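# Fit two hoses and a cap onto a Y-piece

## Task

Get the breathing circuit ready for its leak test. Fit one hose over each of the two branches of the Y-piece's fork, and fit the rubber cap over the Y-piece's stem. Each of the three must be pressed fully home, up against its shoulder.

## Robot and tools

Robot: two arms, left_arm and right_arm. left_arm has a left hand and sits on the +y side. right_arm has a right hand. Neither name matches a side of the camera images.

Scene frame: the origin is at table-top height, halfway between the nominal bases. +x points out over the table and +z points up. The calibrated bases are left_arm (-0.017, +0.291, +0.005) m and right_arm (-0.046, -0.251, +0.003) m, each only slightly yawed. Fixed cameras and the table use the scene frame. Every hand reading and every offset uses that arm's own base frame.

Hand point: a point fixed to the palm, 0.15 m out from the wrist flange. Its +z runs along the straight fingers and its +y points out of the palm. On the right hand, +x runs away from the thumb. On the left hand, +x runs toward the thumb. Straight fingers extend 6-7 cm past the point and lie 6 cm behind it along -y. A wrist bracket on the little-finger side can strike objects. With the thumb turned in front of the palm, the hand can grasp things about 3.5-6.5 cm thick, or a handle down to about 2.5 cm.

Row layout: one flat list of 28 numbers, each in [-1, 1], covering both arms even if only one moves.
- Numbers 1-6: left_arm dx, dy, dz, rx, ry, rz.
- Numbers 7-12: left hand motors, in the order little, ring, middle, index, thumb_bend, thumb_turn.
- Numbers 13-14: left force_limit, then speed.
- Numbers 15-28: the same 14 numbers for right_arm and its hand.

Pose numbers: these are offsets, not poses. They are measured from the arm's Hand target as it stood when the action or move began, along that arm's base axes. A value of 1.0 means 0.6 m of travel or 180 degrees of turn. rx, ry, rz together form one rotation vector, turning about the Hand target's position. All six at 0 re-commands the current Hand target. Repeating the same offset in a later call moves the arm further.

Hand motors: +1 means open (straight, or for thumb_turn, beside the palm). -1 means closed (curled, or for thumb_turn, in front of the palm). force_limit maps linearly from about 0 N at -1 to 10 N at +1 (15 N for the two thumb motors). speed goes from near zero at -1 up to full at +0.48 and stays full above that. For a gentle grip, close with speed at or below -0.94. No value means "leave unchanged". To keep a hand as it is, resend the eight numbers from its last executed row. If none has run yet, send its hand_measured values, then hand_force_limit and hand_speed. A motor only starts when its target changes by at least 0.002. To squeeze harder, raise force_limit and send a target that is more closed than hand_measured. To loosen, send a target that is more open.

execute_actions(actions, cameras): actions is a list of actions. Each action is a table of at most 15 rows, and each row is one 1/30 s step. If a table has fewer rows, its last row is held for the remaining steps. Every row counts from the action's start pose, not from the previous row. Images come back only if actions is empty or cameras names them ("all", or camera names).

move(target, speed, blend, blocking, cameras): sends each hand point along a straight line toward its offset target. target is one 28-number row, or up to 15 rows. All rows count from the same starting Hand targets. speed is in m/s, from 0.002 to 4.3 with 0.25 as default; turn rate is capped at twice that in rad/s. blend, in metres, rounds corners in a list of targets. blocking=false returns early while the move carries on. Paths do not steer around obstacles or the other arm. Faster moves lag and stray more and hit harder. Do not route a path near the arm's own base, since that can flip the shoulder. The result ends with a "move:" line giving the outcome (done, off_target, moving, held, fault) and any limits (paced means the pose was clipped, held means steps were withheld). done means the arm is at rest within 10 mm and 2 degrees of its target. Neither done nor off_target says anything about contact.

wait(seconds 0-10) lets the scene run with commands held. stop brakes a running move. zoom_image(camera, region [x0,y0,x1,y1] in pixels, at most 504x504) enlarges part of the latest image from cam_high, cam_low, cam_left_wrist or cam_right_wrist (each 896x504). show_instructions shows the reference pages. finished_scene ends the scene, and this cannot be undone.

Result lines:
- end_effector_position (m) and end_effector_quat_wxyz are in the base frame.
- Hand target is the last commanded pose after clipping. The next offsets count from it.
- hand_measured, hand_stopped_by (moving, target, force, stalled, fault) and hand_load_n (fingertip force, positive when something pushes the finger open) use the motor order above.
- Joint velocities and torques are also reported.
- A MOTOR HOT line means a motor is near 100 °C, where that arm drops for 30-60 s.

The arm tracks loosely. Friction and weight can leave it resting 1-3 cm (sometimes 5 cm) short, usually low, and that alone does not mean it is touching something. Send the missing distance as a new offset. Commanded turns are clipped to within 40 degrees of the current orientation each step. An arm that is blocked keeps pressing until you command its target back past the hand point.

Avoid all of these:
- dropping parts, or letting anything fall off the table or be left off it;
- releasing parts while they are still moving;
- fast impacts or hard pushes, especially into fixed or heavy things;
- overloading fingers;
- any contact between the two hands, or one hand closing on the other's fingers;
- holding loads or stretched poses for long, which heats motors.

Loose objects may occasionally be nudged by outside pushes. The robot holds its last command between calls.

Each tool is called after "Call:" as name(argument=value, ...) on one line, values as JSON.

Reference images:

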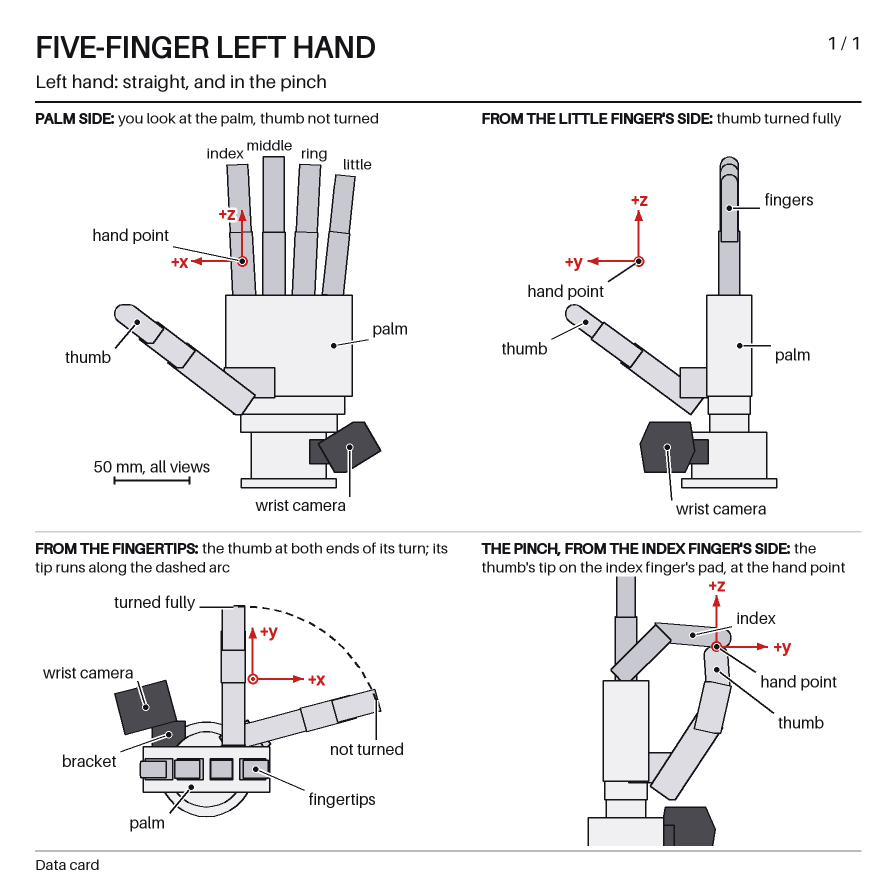

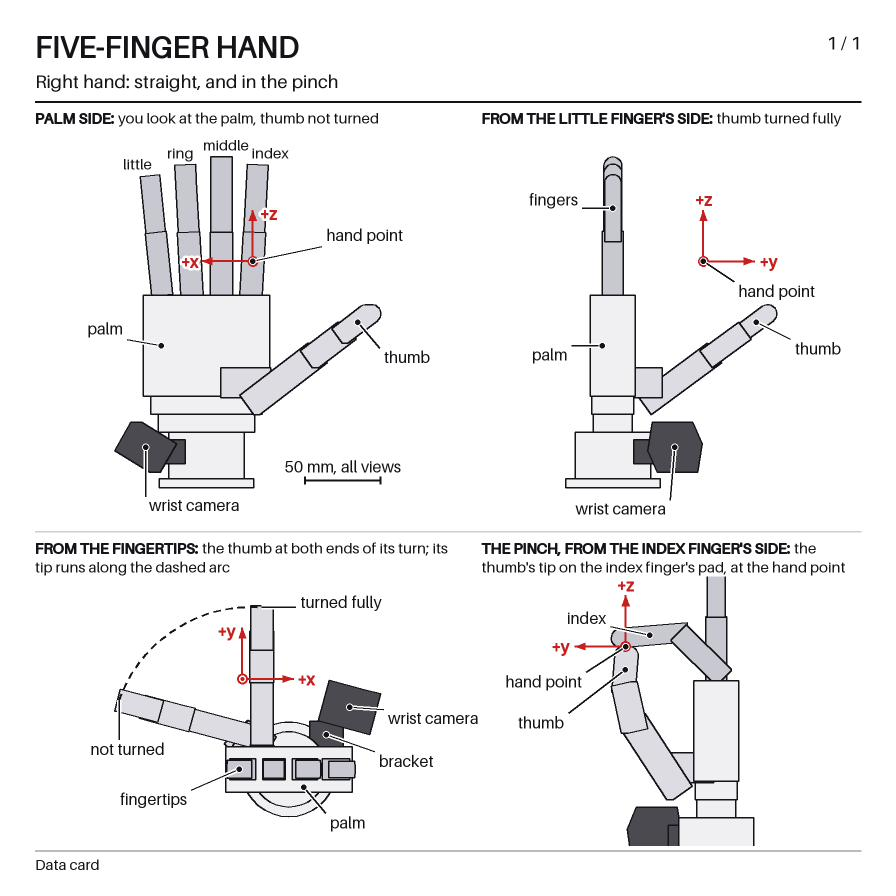

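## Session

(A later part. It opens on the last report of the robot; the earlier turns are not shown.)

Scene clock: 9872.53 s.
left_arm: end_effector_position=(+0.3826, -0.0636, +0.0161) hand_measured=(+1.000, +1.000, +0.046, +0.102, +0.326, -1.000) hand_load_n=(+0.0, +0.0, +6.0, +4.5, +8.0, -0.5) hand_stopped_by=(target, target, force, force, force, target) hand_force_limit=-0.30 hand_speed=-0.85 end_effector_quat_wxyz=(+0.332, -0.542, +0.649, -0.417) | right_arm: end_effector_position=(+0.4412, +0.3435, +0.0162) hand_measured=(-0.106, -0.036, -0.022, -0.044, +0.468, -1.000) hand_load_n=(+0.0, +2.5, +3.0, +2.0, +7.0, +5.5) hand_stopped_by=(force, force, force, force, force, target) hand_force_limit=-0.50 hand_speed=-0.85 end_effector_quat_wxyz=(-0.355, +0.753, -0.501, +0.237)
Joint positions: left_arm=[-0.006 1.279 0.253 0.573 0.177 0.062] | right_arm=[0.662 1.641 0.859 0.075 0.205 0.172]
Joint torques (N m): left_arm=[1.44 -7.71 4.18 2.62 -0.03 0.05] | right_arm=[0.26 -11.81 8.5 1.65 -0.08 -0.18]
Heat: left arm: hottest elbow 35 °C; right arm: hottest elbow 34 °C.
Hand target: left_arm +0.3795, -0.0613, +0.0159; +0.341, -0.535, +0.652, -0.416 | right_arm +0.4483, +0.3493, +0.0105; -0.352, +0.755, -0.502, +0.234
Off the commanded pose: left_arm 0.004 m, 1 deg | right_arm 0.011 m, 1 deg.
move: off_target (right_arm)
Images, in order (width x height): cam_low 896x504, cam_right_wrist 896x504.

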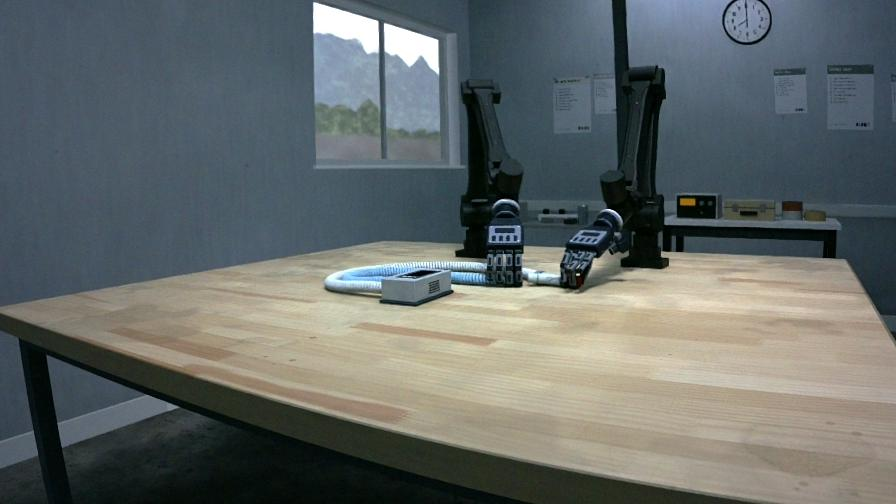

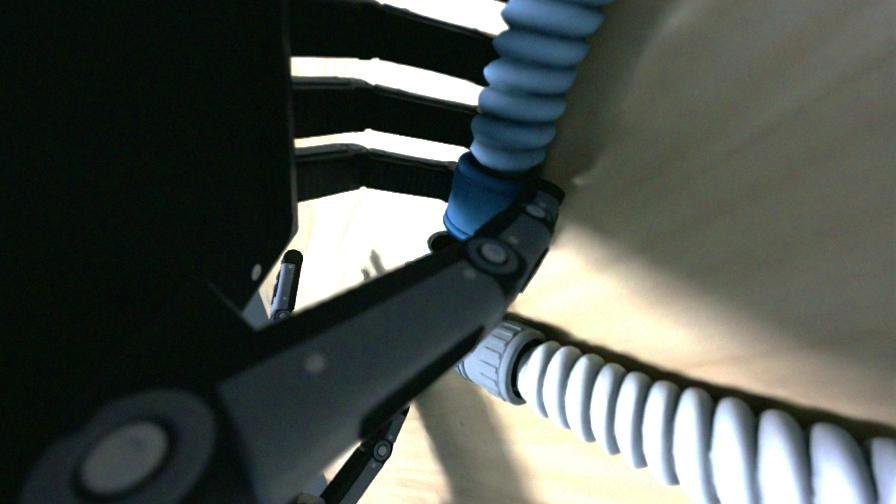

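Call:
move(target=[0,0,0,0,0,0,1,1,-0.5,-0.5,-0.3,-1,-0.3,-0.85,0.01,-0.004,0.03,0,0,0,-0.5,-0.5,-0.5,-0.5,-0.3,-1,-0.5,-0.85], speed=0.05, cameras=["cam_low","cam_right_wrist"])

Call:
zoom_image(camera="cam_low", region=[500, 250, 560, 295])

Call:
zoom_image(camera="cam_right_wrist", region=[340, 140, 600, 400])

Scene clock: 9898.17 s.
left_arm: end_effector_position=(+0.3826, -0.0636, +0.0161) hand_measured=(+1.000, +1.000, +0.046, +0.102, +0.326, -1.000) hand_load_n=(+0.0, -0.5, +6.0, +4.0, +8.0, -0.5) hand_stopped_by=(target, target, force, force, force, target) hand_force_limit=-0.30 hand_speed=-0.85 end_effector_quat_wxyz=(+0.332, -0.542, +0.649, -0.417) | right_arm: end_effector_position=(+0.4405, +0.3415, +0.0159) hand_measured=(-0.106, -0.036, -0.022, -0.044, +0.468, -1.000) hand_load_n=(+0.0, +2.5, +3.5, +2.5, +7.0, +5.5) hand_stopped_by=(force, force, force, force, force, target) hand_force_limit=-0.50 hand_speed=-0.85 end_effector_quat_wxyz=(-0.345, +0.758, -0.504, +0.230)
Joint positions: left_arm=[-0.006 1.279 0.253 0.573 0.177 0.062] | right_arm=[0.656 1.641 0.874 0.033 0.195 0.172]
Joint torques (N m): left_arm=[2.55 -7.41 4.12 2.56 -0.02 0.04] | right_arm=[-0.79 -13.98 9.24 0.88 -0.05 -0.23]
Heat: left arm: hottest elbow 35 °C; right arm: hottest elbow 35 °C.
Hand target: left_arm +0.3795, -0.0613, +0.0159; +0.341, -0.535, +0.652, -0.416 | right_arm +0.4543, +0.3469, +0.0285; -0.352, +0.755, -0.502, +0.234
Off the commanded pose: left_arm 0.004 m, 1 deg | right_arm 0.019 m, 1 deg.
move: off_target (right_arm)
Images, in order (width x height): cam_low 896x504, cam_right_wrist 896x504.

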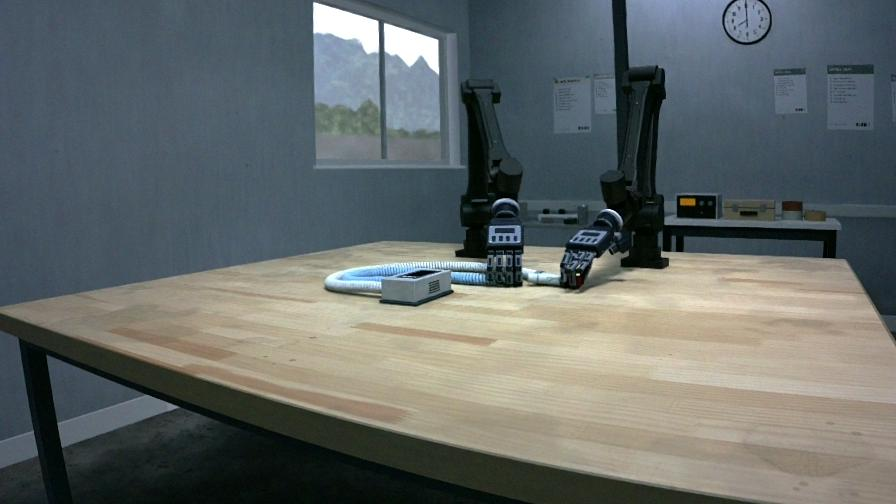

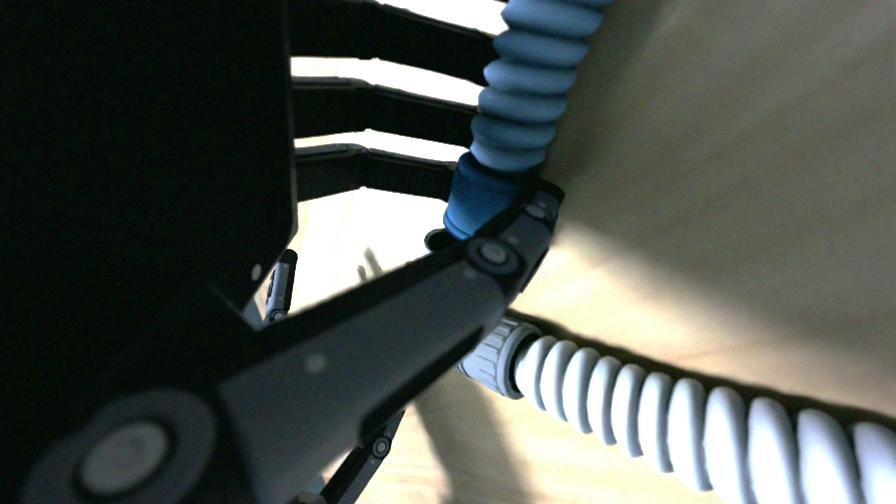

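Scaled by 8.400 from the camera's 896x504 image, which has a finer 1280x720 frame.

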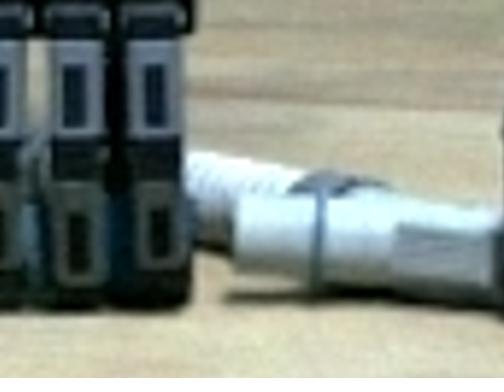

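Scaled by 1.938 from the camera's 896x504 image, which has a finer 1280x720 frame.

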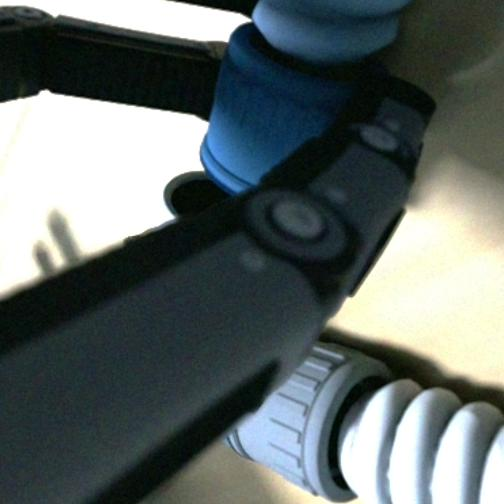

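Call:
move(target=[0,0,0,0,0,0,1,1,-0.5,-0.5,-0.3,-1,-0.3,-0.85,0.004,0.003,0.02,0,0,0,-0.5,-0.5,-0.5,-0.5,-0.3,-1,-0.5,-0.85], speed=0.05, cameras=["cam_low","cam_right_wrist"])

Call:
zoom_image(camera="cam_low", region=[500, 250, 560, 295])

Call:
zoom_image(camera="cam_right_wrist", region=[340, 140, 600, 400])

Scene clock: 9902.53 s.
left_arm: end_effector_position=(+0.3826, -0.0636, +0.0161) hand_measured=(+1.000, +1.000, +0.046, +0.102, +0.326, -1.000) hand_load_n=(+0.0, +0.0, +6.0, +4.5, +8.0, -0.5) hand_stopped_by=(target, target, force, force, force, target) hand_force_limit=-0.30 hand_speed=-0.85 end_effector_quat_wxyz=(+0.332, -0.542, +0.649, -0.417) | right_arm: end_effector_position=(+0.4367, +0.3387, +0.0163) hand_measured=(-0.106, -0.036, -0.022, -0.044, +0.468, -1.000) hand_load_n=(+0.0, +2.5, +3.0, +2.5, +7.5, +5.5) hand_stopped_by=(force, force, force, force, force, target) hand_force_limit=-0.50 hand_speed=-0.85 end_effector_quat_wxyz=(-0.333, +0.763, -0.506, +0.225)
Joint positions: left_arm=[-0.006 1.279 0.253 0.573 0.177 0.062] | right_arm=[0.656 1.634 0.882 -0.009 0.194 0.172]
Joint torques (N m): left_arm=[1.9 -7.36 4.33 2.58 -0.05 0.1] | right_arm=[0.15 -14.92 9.99 1.07 0 -0.23]
Heat: left arm: hottest elbow 35 °C; right arm: hottest elbow 34 °C.
Hand target: left_arm +0.3795, -0.0613, +0.0159; +0.341, -0.535, +0.652, -0.416 | right_arm +0.4568, +0.3488, +0.0406; -0.352, +0.755, -0.502, +0.234
Off the commanded pose: left_arm 0.004 m, 1 deg | right_arm 0.033 m, 3 deg.
move: off_target (right_arm)
Images, in order (width x height): cam_low 896x504, cam_right_wrist 896x504.

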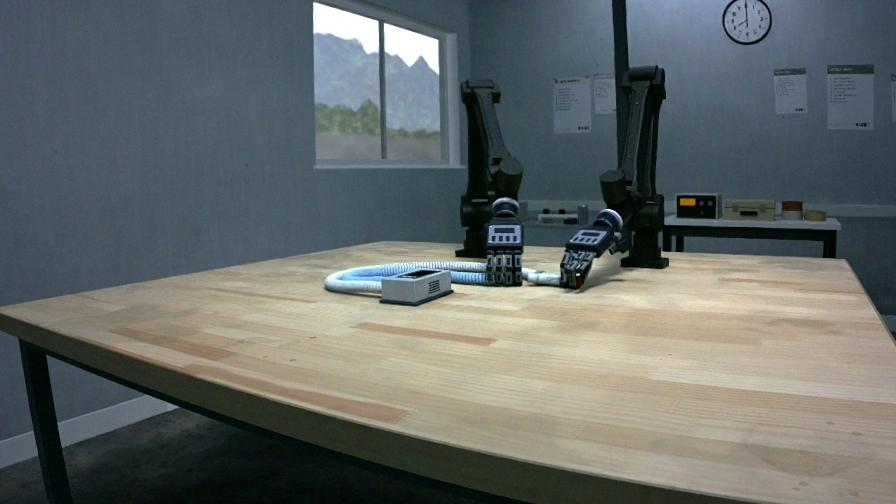

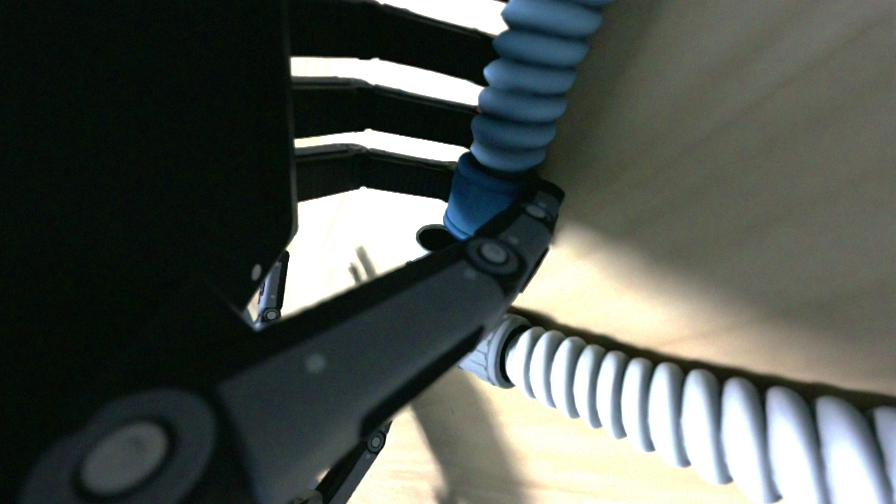

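Scaled by 8.400 from the camera's 896x504 image, which has a finer 1280x720 frame.

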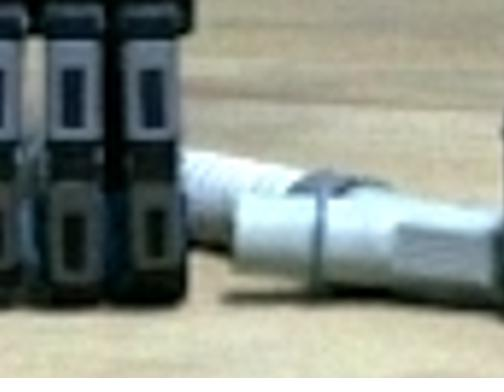

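Scaled by 1.938 from the camera's 896x504 image, which has a finer 1280x720 frame.

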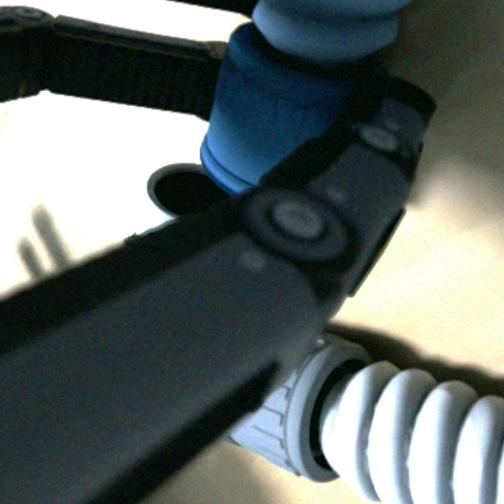

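Call:
move(target=[0,0,0,0,0,0,1,1,-0.5,-0.5,-0.3,-1,-0.3,-0.85,0.006,0.002,0.012,0,0,0,-0.5,-0.5,-0.5,-0.5,-0.3,-1,-0.5,-0.85], speed=0.05, cameras=["cam_low","cam_right_wrist"])

Call:
zoom_image(camera="cam_low", region=[500, 250, 560, 295])

Call:
zoom_image(camera="cam_right_wrist", region=[340, 140, 600, 400])

Scene clock: 9910.10 s.
left_arm: end_effector_position=(+0.3826, -0.0636, +0.0161) hand_measured=(+1.000, +1.000, +0.046, +0.102, +0.326, -1.000) hand_load_n=(+0.0, +0.0, +6.0, +4.0, +8.0, -0.5) hand_stopped_by=(target, target, force, force, force, target) hand_force_limit=-0.30 hand_speed=-0.85 end_effector_quat_wxyz=(+0.332, -0.542, +0.649, -0.417) | right_arm: end_effector_position=(+0.4394, +0.3392, +0.0220) hand_measured=(-0.106, -0.036, -0.022, -0.044, +0.468, -1.000) hand_load_n=(+0.0, +2.5, +3.0, +2.5, +7.0, +5.5) hand_stopped_by=(force, force, force, force, force, target) hand_force_limit=-0.50 hand_speed=-0.85 end_effector_quat_wxyz=(-0.332, +0.764, -0.507, +0.225)
Joint positions: left_arm=[-0.006 1.279 0.253 0.573 0.177 0.062] | right_arm=[0.653 1.628 0.897 -0.033 0.193 0.172]
Joint torques (N m): left_arm=[2.37 -7.41 4.19 2.54 -0.02 0.05] | right_arm=[0.5 -15.38 10.19 1.48 -0.01 -0.25]
Heat: left arm: hottest elbow 35 °C; right arm: hottest elbow 35 °C.
Hand target: left_arm +0.3795, -0.0613, +0.0159; +0.341, -0.535, +0.652, -0.416 | right_arm +0.4604, +0.3499, +0.0477; -0.352, +0.755, -0.502, +0.234
Off the commanded pose: left_arm 0.004 m, 1 deg | right_arm 0.035 m, 3 deg.
move: off_target (right_arm)
Images, in order (width x height): cam_low 896x504, cam_right_wrist 896x504.

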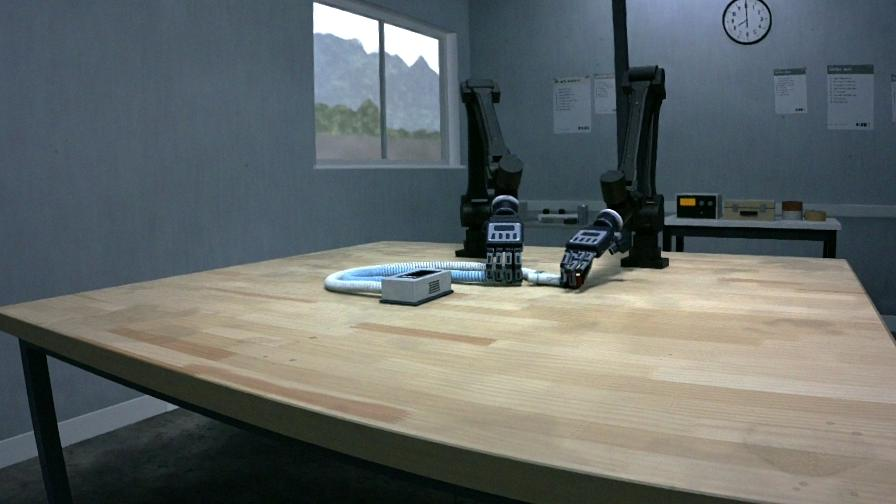

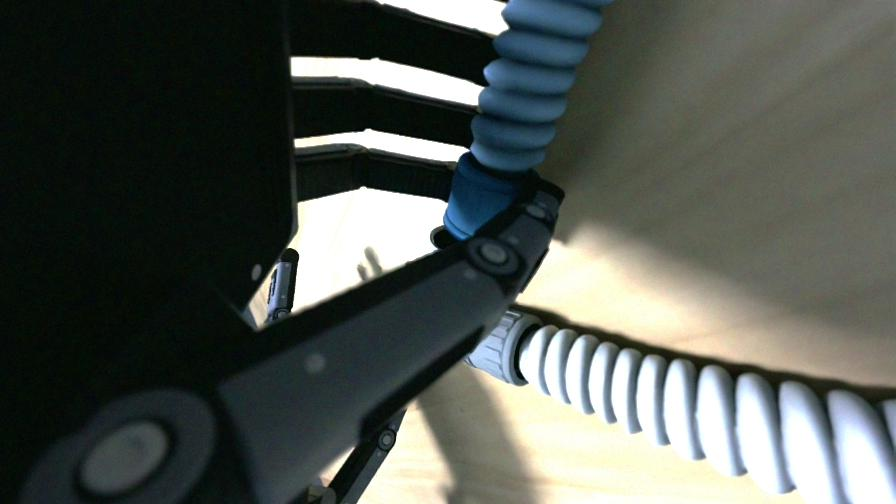

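Scaled by 8.400 from the camera's 896x504 image, which has a finer 1280x720 frame.

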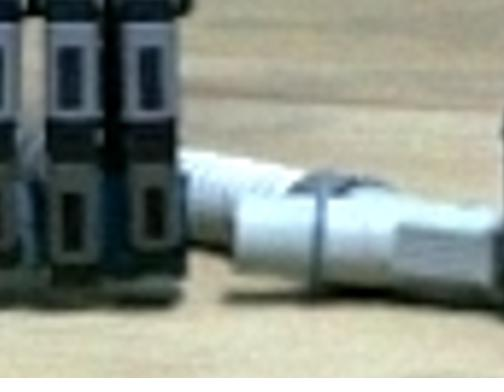

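Scaled by 1.938 from the camera's 896x504 image, which has a finer 1280x720 frame.

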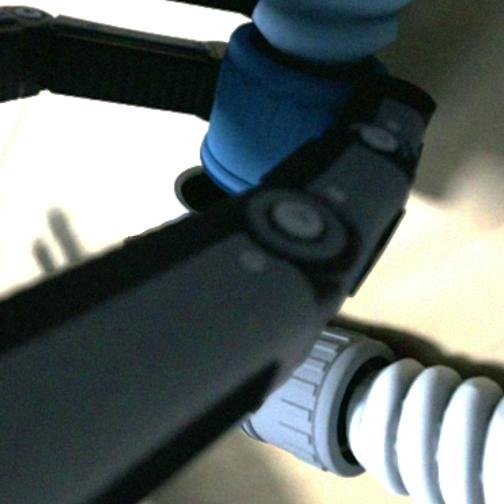

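Call:
move(target=[0,0,0,0,0,0,1,1,-0.5,-0.5,-0.3,-1,-0.3,-0.85,0.014,0.006,0.0,0,0,0,-0.5,-0.5,-0.5,-0.5,-0.3,-1,-0.5,-0.85], speed=0.05, cameras=["cam_low","cam_right_wrist"])

Call:
zoom_image(camera="cam_low", region=[500, 250, 560, 295])

Call:
zoom_image(camera="cam_right_wrist", region=[340, 140, 600, 400])

Scene clock: 9921.23 s.
left_arm: end_effector_position=(+0.3826, -0.0636, +0.0161) hand_measured=(+1.000, +1.000, +0.046, +0.102, +0.326, -1.000) hand_load_n=(+0.0, +0.0, +6.0, +4.0, +8.0, -0.5) hand_stopped_by=(target, target, force, force, force, target) hand_force_limit=-0.30 hand_speed=-0.85 end_effector_quat_wxyz=(+0.332, -0.542, +0.649, -0.417) | right_arm: end_effector_position=(+0.4494, +0.3446, +0.0327) hand_measured=(-0.106, -0.036, -0.022, -0.044, +0.468, -1.000) hand_load_n=(+0.0, +2.5, +3.5, +2.0, +7.0, +5.5) hand_stopped_by=(force, force, force, force, force, target) hand_force_limit=-0.50 hand_speed=-0.85 end_effector_quat_wxyz=(-0.341, +0.759, -0.506, +0.227)
Joint positions: left_arm=[-0.006 1.279 0.253 0.573 0.177 0.062] | right_arm=[0.649 1.628 0.923 -0.037 0.189 0.172]
Joint torques (N m): left_arm=[2.26 -7.24 4.22 2.62 -0.02 0.03] | right_arm=[0.67 -13.45 10.41 1.32 -0.02 -0.29]
Heat: left arm: hottest elbow 35 °C; right arm: hottest elbow 35 °C.
Hand target: left_arm +0.3795, -0.0613, +0.0159; +0.341, -0.535, +0.652, -0.416 | right_arm +0.4687, +0.3536, +0.0477; -0.352, +0.755, -0.502, +0.234
Off the commanded pose: left_arm 0.004 m, 1 deg | right_arm 0.026 m, 2 deg.
move: off_target (right_arm)
Images, in order (width x height): cam_low 896x504, cam_right_wrist 896x504.

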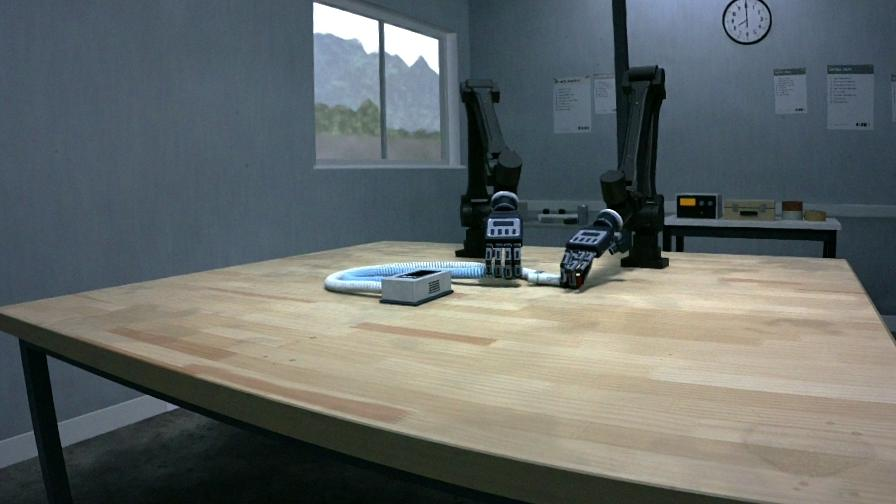

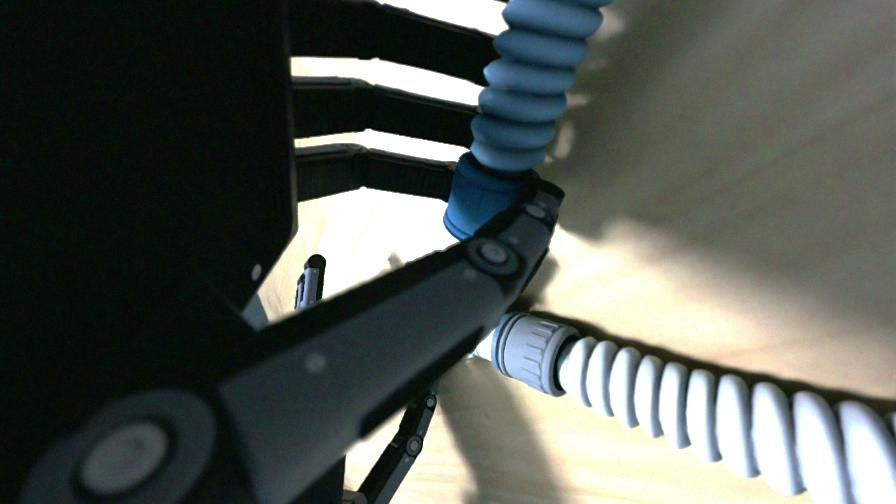

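Scaled by 8.400 from the camera's 896x504 image, which has a finer 1280x720 frame.

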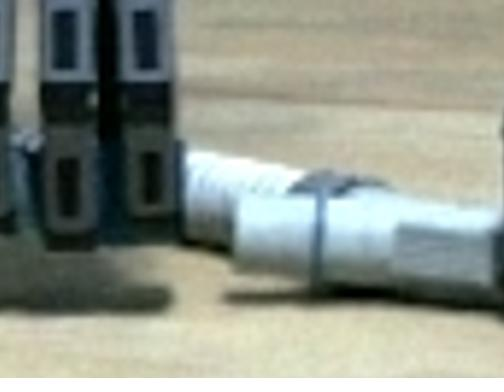

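Scaled by 1.938 from the camera's 896x504 image, which has a finer 1280x720 frame.

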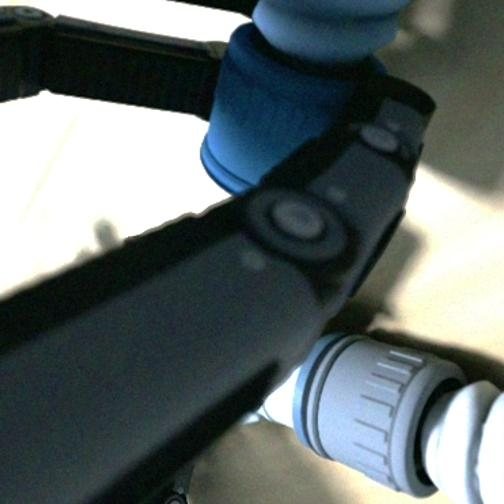

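Call:
move(target=[0,0,0,0,0,0,1,1,-0.5,-0.5,-0.3,-1,-0.3,-0.85,-0.0438,-0.0157,-0.0685,0,0,0,-0.5,-0.5,-0.5,-0.5,-0.3,-1,-0.5,-0.85], speed=0.05, cameras=["cam_low","cam_right_wrist"])

Call:
zoom_image(camera="cam_low", region=[500, 250, 560, 295])

Call:
zoom_image(camera="cam_right_wrist", region=[340, 140, 600, 400])

Scene clock: 9931.03 s.
left_arm: end_effector_position=(+0.3826, -0.0636, +0.0161) hand_measured=(+1.000, +1.000, +0.046, +0.102, +0.326, -1.000) hand_load_n=(+0.0, +0.0, +6.0, +4.5, +8.0, -0.5) hand_stopped_by=(target, target, force, force, force, target) hand_force_limit=-0.30 hand_speed=-0.85 end_effector_quat_wxyz=(+0.332, -0.542, +0.649, -0.417) | right_arm: end_effector_position=(+0.4476, +0.3425, +0.0191) hand_measured=(-0.106, -0.036, -0.022, -0.044, +0.468, -1.000) hand_load_n=(+0.0, +2.5, +3.5, +2.5, +7.5, +5.5) hand_stopped_by=(force, force, force, force, force, target) hand_force_limit=-0.50 hand_speed=-0.85 end_effector_quat_wxyz=(-0.357, +0.750, -0.504, +0.237)
Joint positions: left_arm=[-0.006 1.279 0.253 0.573 0.177 0.062] | right_arm=[0.651 1.644 0.87 0.073 0.198 0.172]
Joint torques (N m): left_arm=[2.26 -7.53 4.21 2.59 -0.03 0.03] | right_arm=[0.15 -12.34 6.02 2.29 0.16 -0.11]
Heat: left arm: hottest elbow 35 °C; right arm: hottest elbow 35 °C.
Hand target: left_arm +0.3795, -0.0613, +0.0159; +0.341, -0.535, +0.652, -0.416 | right_arm +0.4425, +0.3440, +0.0065; -0.352, +0.755, -0.502, +0.234
Off the commanded pose: left_arm 0.004 m, 1 deg | right_arm 0.014 m, 1 deg.
move: off_target (right_arm)
Images, in order (width x height): cam_low 896x504, cam_right_wrist 896x504.

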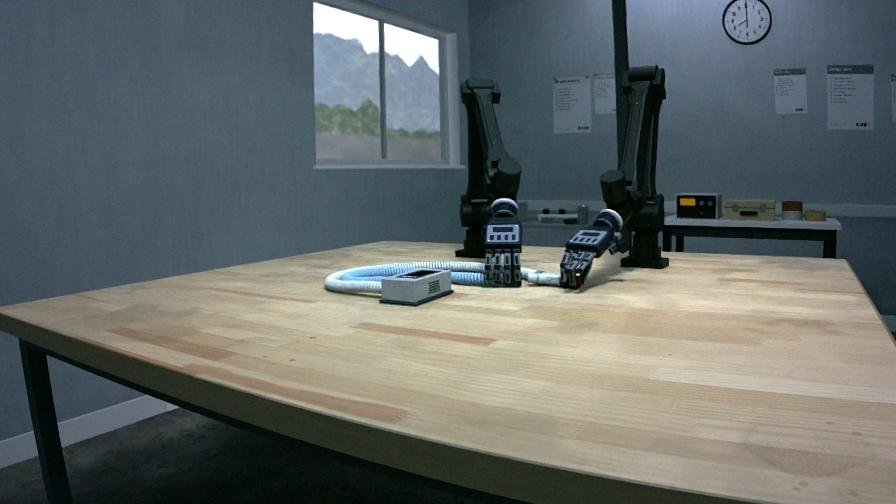

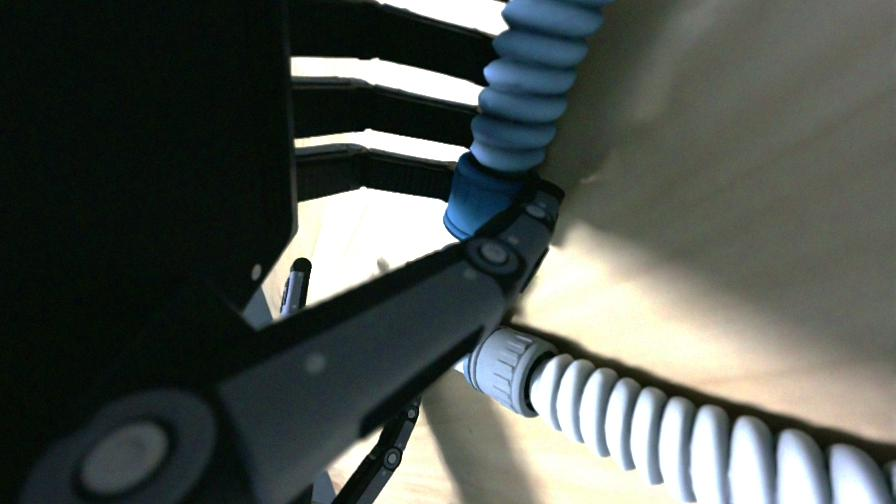

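Scaled by 8.400 from the camera's 896x504 image, which has a finer 1280x720 frame.

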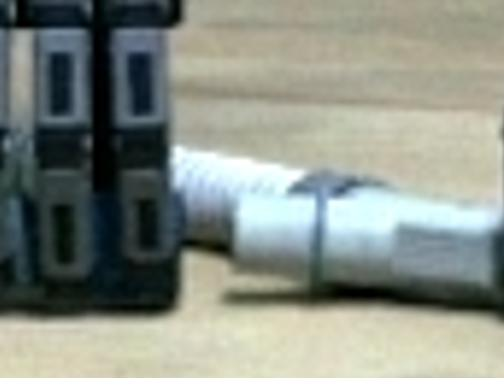

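Scaled by 1.938 from the camera's 896x504 image, which has a finer 1280x720 frame.

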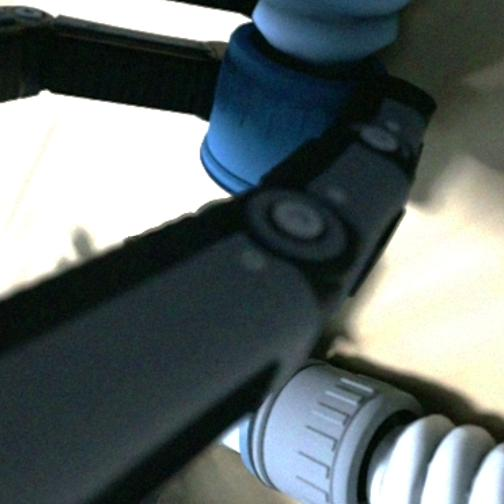

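Call:
move(target=[0,0,0,0,0,0,1,1,-0.5,-0.5,-0.3,-1,-0.3,-0.85,-0.004,0.0142,0.001,0,0,0,-0.5,-0.5,-0.5,-0.5,-0.3,-1,-0.5,-0.85], speed=0.05, cameras=["cam_low","cam_right_wrist"])

Call:
zoom_image(camera="cam_low", region=[500, 250, 560, 295])

Call:
zoom_image(camera="cam_right_wrist", region=[340, 140, 600, 400])

Scene clock: 9940.80 s.
left_arm: end_effector_position=(+0.3826, -0.0636, +0.0161) hand_measured=(+1.000, +1.000, +0.046, +0.102, +0.326, -1.000) hand_load_n=(+0.0, +0.0, +6.0, +4.5, +8.0, -0.5) hand_stopped_by=(target, target, force, force, force, target) hand_force_limit=-0.30 hand_speed=-0.85 end_effector_quat_wxyz=(+0.332, -0.542, +0.649, -0.417) | right_arm: end_effector_position=(+0.4427, +0.3483, +0.0167) hand_measured=(-0.106, -0.036, -0.022, -0.044, +0.468, -1.000) hand_load_n=(+0.0, +2.5, +3.0, +2.5, +7.0, +5.5) hand_stopped_by=(force, force, force, force, force, target) hand_force_limit=-0.50 hand_speed=-0.85 end_effector_quat_wxyz=(-0.356, +0.752, -0.501, +0.238)
Joint positions: left_arm=[-0.006 1.279 0.253 0.573 0.177 0.062] | right_arm=[0.669 1.648 0.87 0.073 0.212 0.176]
Joint torques (N m): left_arm=[2.14 -7.3 4.14 2.62 -0.07 0.03] | right_arm=[0.91 -12.22 6.78 2.09 0.1 -0.09]
Heat: left arm: hottest elbow 35 °C; right arm: hottest elbow 35 °C.
Hand target: left_arm +0.3795, -0.0613, +0.0159; +0.341, -0.535, +0.652, -0.416 | right_arm +0.4401, +0.3525, +0.0071; -0.352, +0.755, -0.502, +0.234
Off the commanded pose: left_arm 0.004 m, 1 deg | right_arm 0.011 m, 1 deg.
move: off_target (right_arm)
Images, in order (width x height): cam_low 896x504, cam_right_wrist 896x504.

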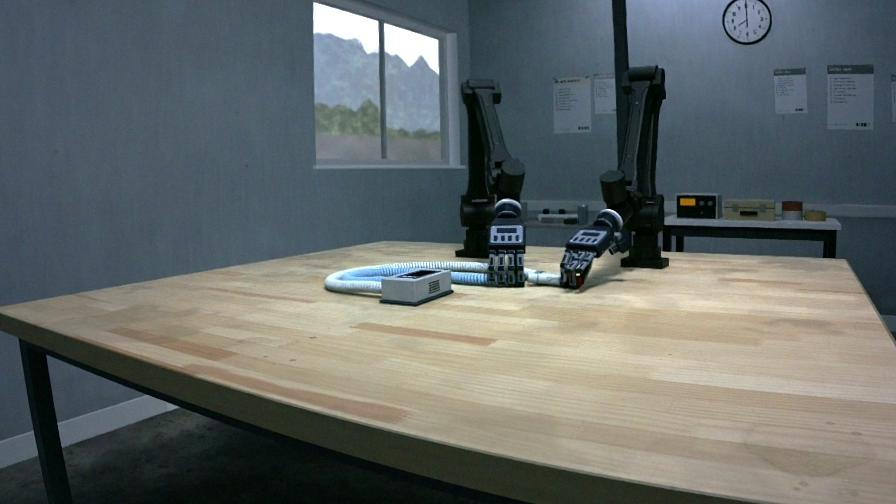

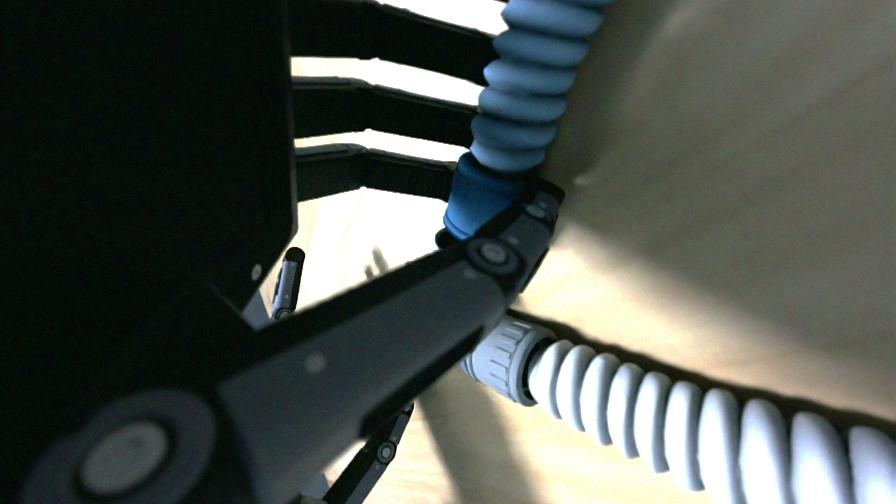

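Scaled by 8.400 from the camera's 896x504 image, which has a finer 1280x720 frame.

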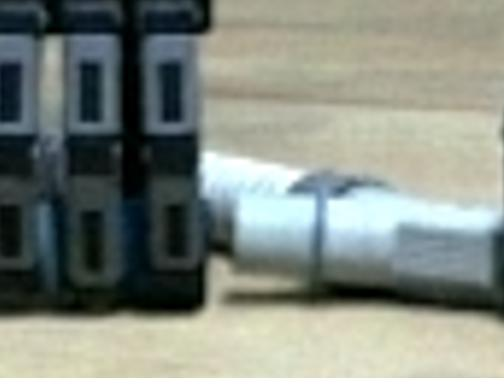

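Scaled by 1.938 from the camera's 896x504 image, which has a finer 1280x720 frame.

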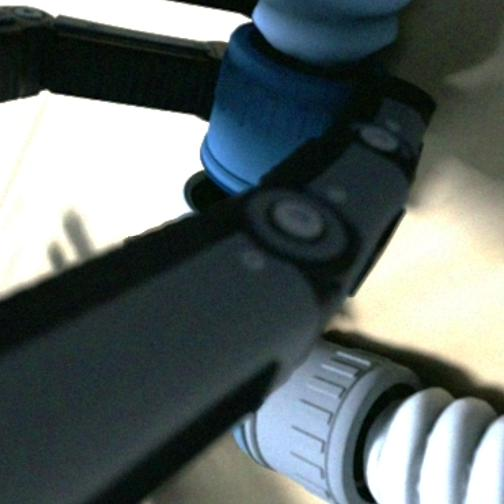

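Call:
move(target=[[0,0,0,0,0,0,1,1,-0.5,-0.5,-0.3,-1,-0.3,-0.85,0.042,0.01,0.0715,0,0,0,-0.5,-0.5,-0.5,-0.5,-0.3,-1,-0.5,-0.85],[0,0,0,0,0,0,1,1,-0.5,-0.5,-0.3,-1,-0.3,-0.85,0,-0.002,0.0035,0,0,0,-0.5,-0.5,-0.5,-0.5,-0.3,-1,-0.5,-0.85]], speed=0.05, cameras=["cam_low","cam_right_wrist"])

Call:
zoom_image(camera="cam_low", region=[500, 250, 560, 295])

Call:
zoom_image(camera="cam_right_wrist", region=[340, 140, 600, 400])

Scene clock: 9960.57 s.
left_arm: end_effector_position=(+0.3826, -0.0636, +0.0161) hand_measured=(+1.000, +1.000, +0.046, +0.102, +0.326, -1.000) hand_load_n=(+0.0, +0.0, +6.0, +4.0, +8.0, +0.0) hand_stopped_by=(target, target, force, force, force, target) hand_force_limit=-0.30 hand_speed=-0.85 end_effector_quat_wxyz=(+0.332, -0.542, +0.649, -0.417) | right_arm: end_effector_position=(+0.4455, +0.3498, +0.0220) hand_measured=(-0.106, -0.036, -0.022, -0.044, +0.468, -1.000) hand_load_n=(+0.0, +2.5, +3.5, +2.0, +7.0, +5.5) hand_stopped_by=(force, force, force, force, force, target) hand_force_limit=-0.50 hand_speed=-0.85 end_effector_quat_wxyz=(-0.357, +0.751, -0.503, +0.237)
Joint positions: left_arm=[-0.006 1.279 0.253 0.573 0.177 0.062] | right_arm=[0.667 1.644 0.881 0.06 0.211 0.179]
Joint torques (N m): left_arm=[2.14 -7.36 4.08 2.67 -0.04 0.01] | right_arm=[1.26 -12.98 6.06 2.47 0.17 -0.15]
Motor temperatures (°C): left_arm=[19 20 34 18 18 19] | right_arm=[18 22 34 17 20 20]
Heat: left arm: hottest elbow 34 °C; right arm: hottest elbow 34 °C.
Hand target: left_arm +0.3795, -0.0613, +0.0159; +0.341, -0.535, +0.652, -0.416 | right_arm +0.4402, +0.3513, +0.0093; -0.352, +0.755, -0.502, +0.234
Off the commanded pose: left_arm 0.004 m, 1 deg | right_arm 0.014 m, 1 deg.
move: off_target (right_arm)
Images, in order (width x height): cam_low 896x504, cam_right_wrist 896x504.

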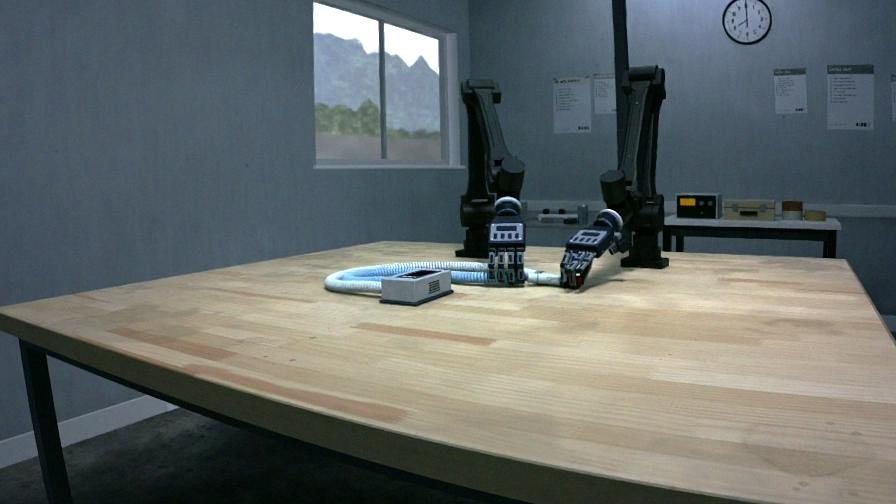

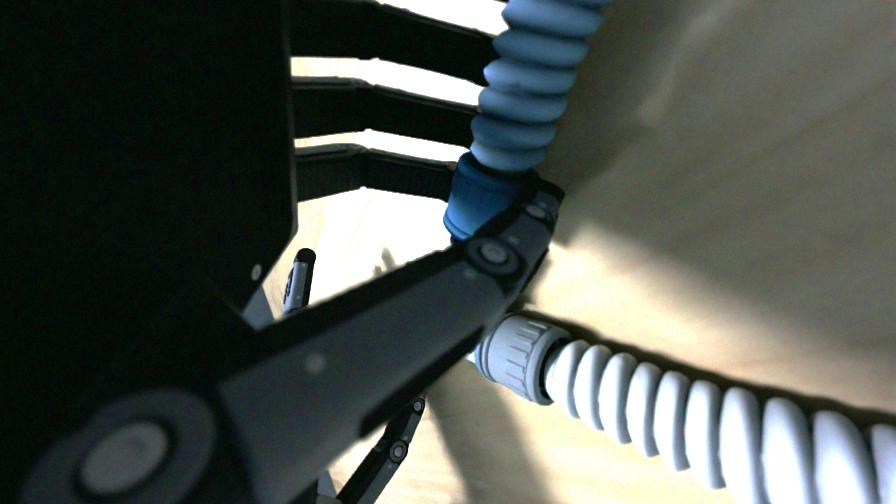

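Scaled by 8.400 from the camera's 896x504 image, which has a finer 1280x720 frame.

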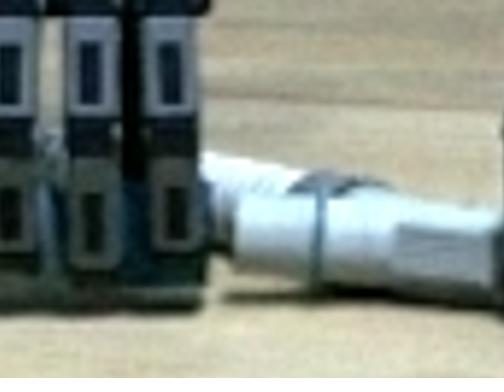

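Scaled by 1.938 from the camera's 896x504 image, which has a finer 1280x720 frame.

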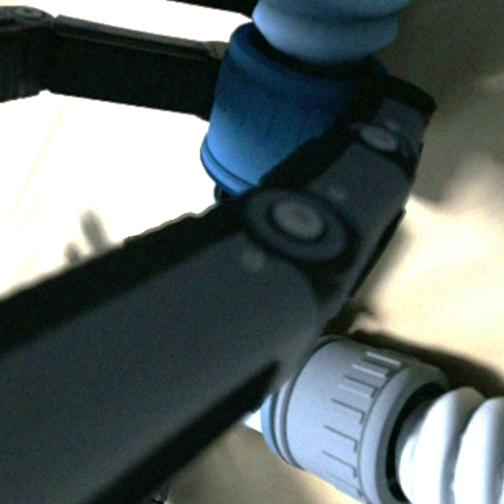

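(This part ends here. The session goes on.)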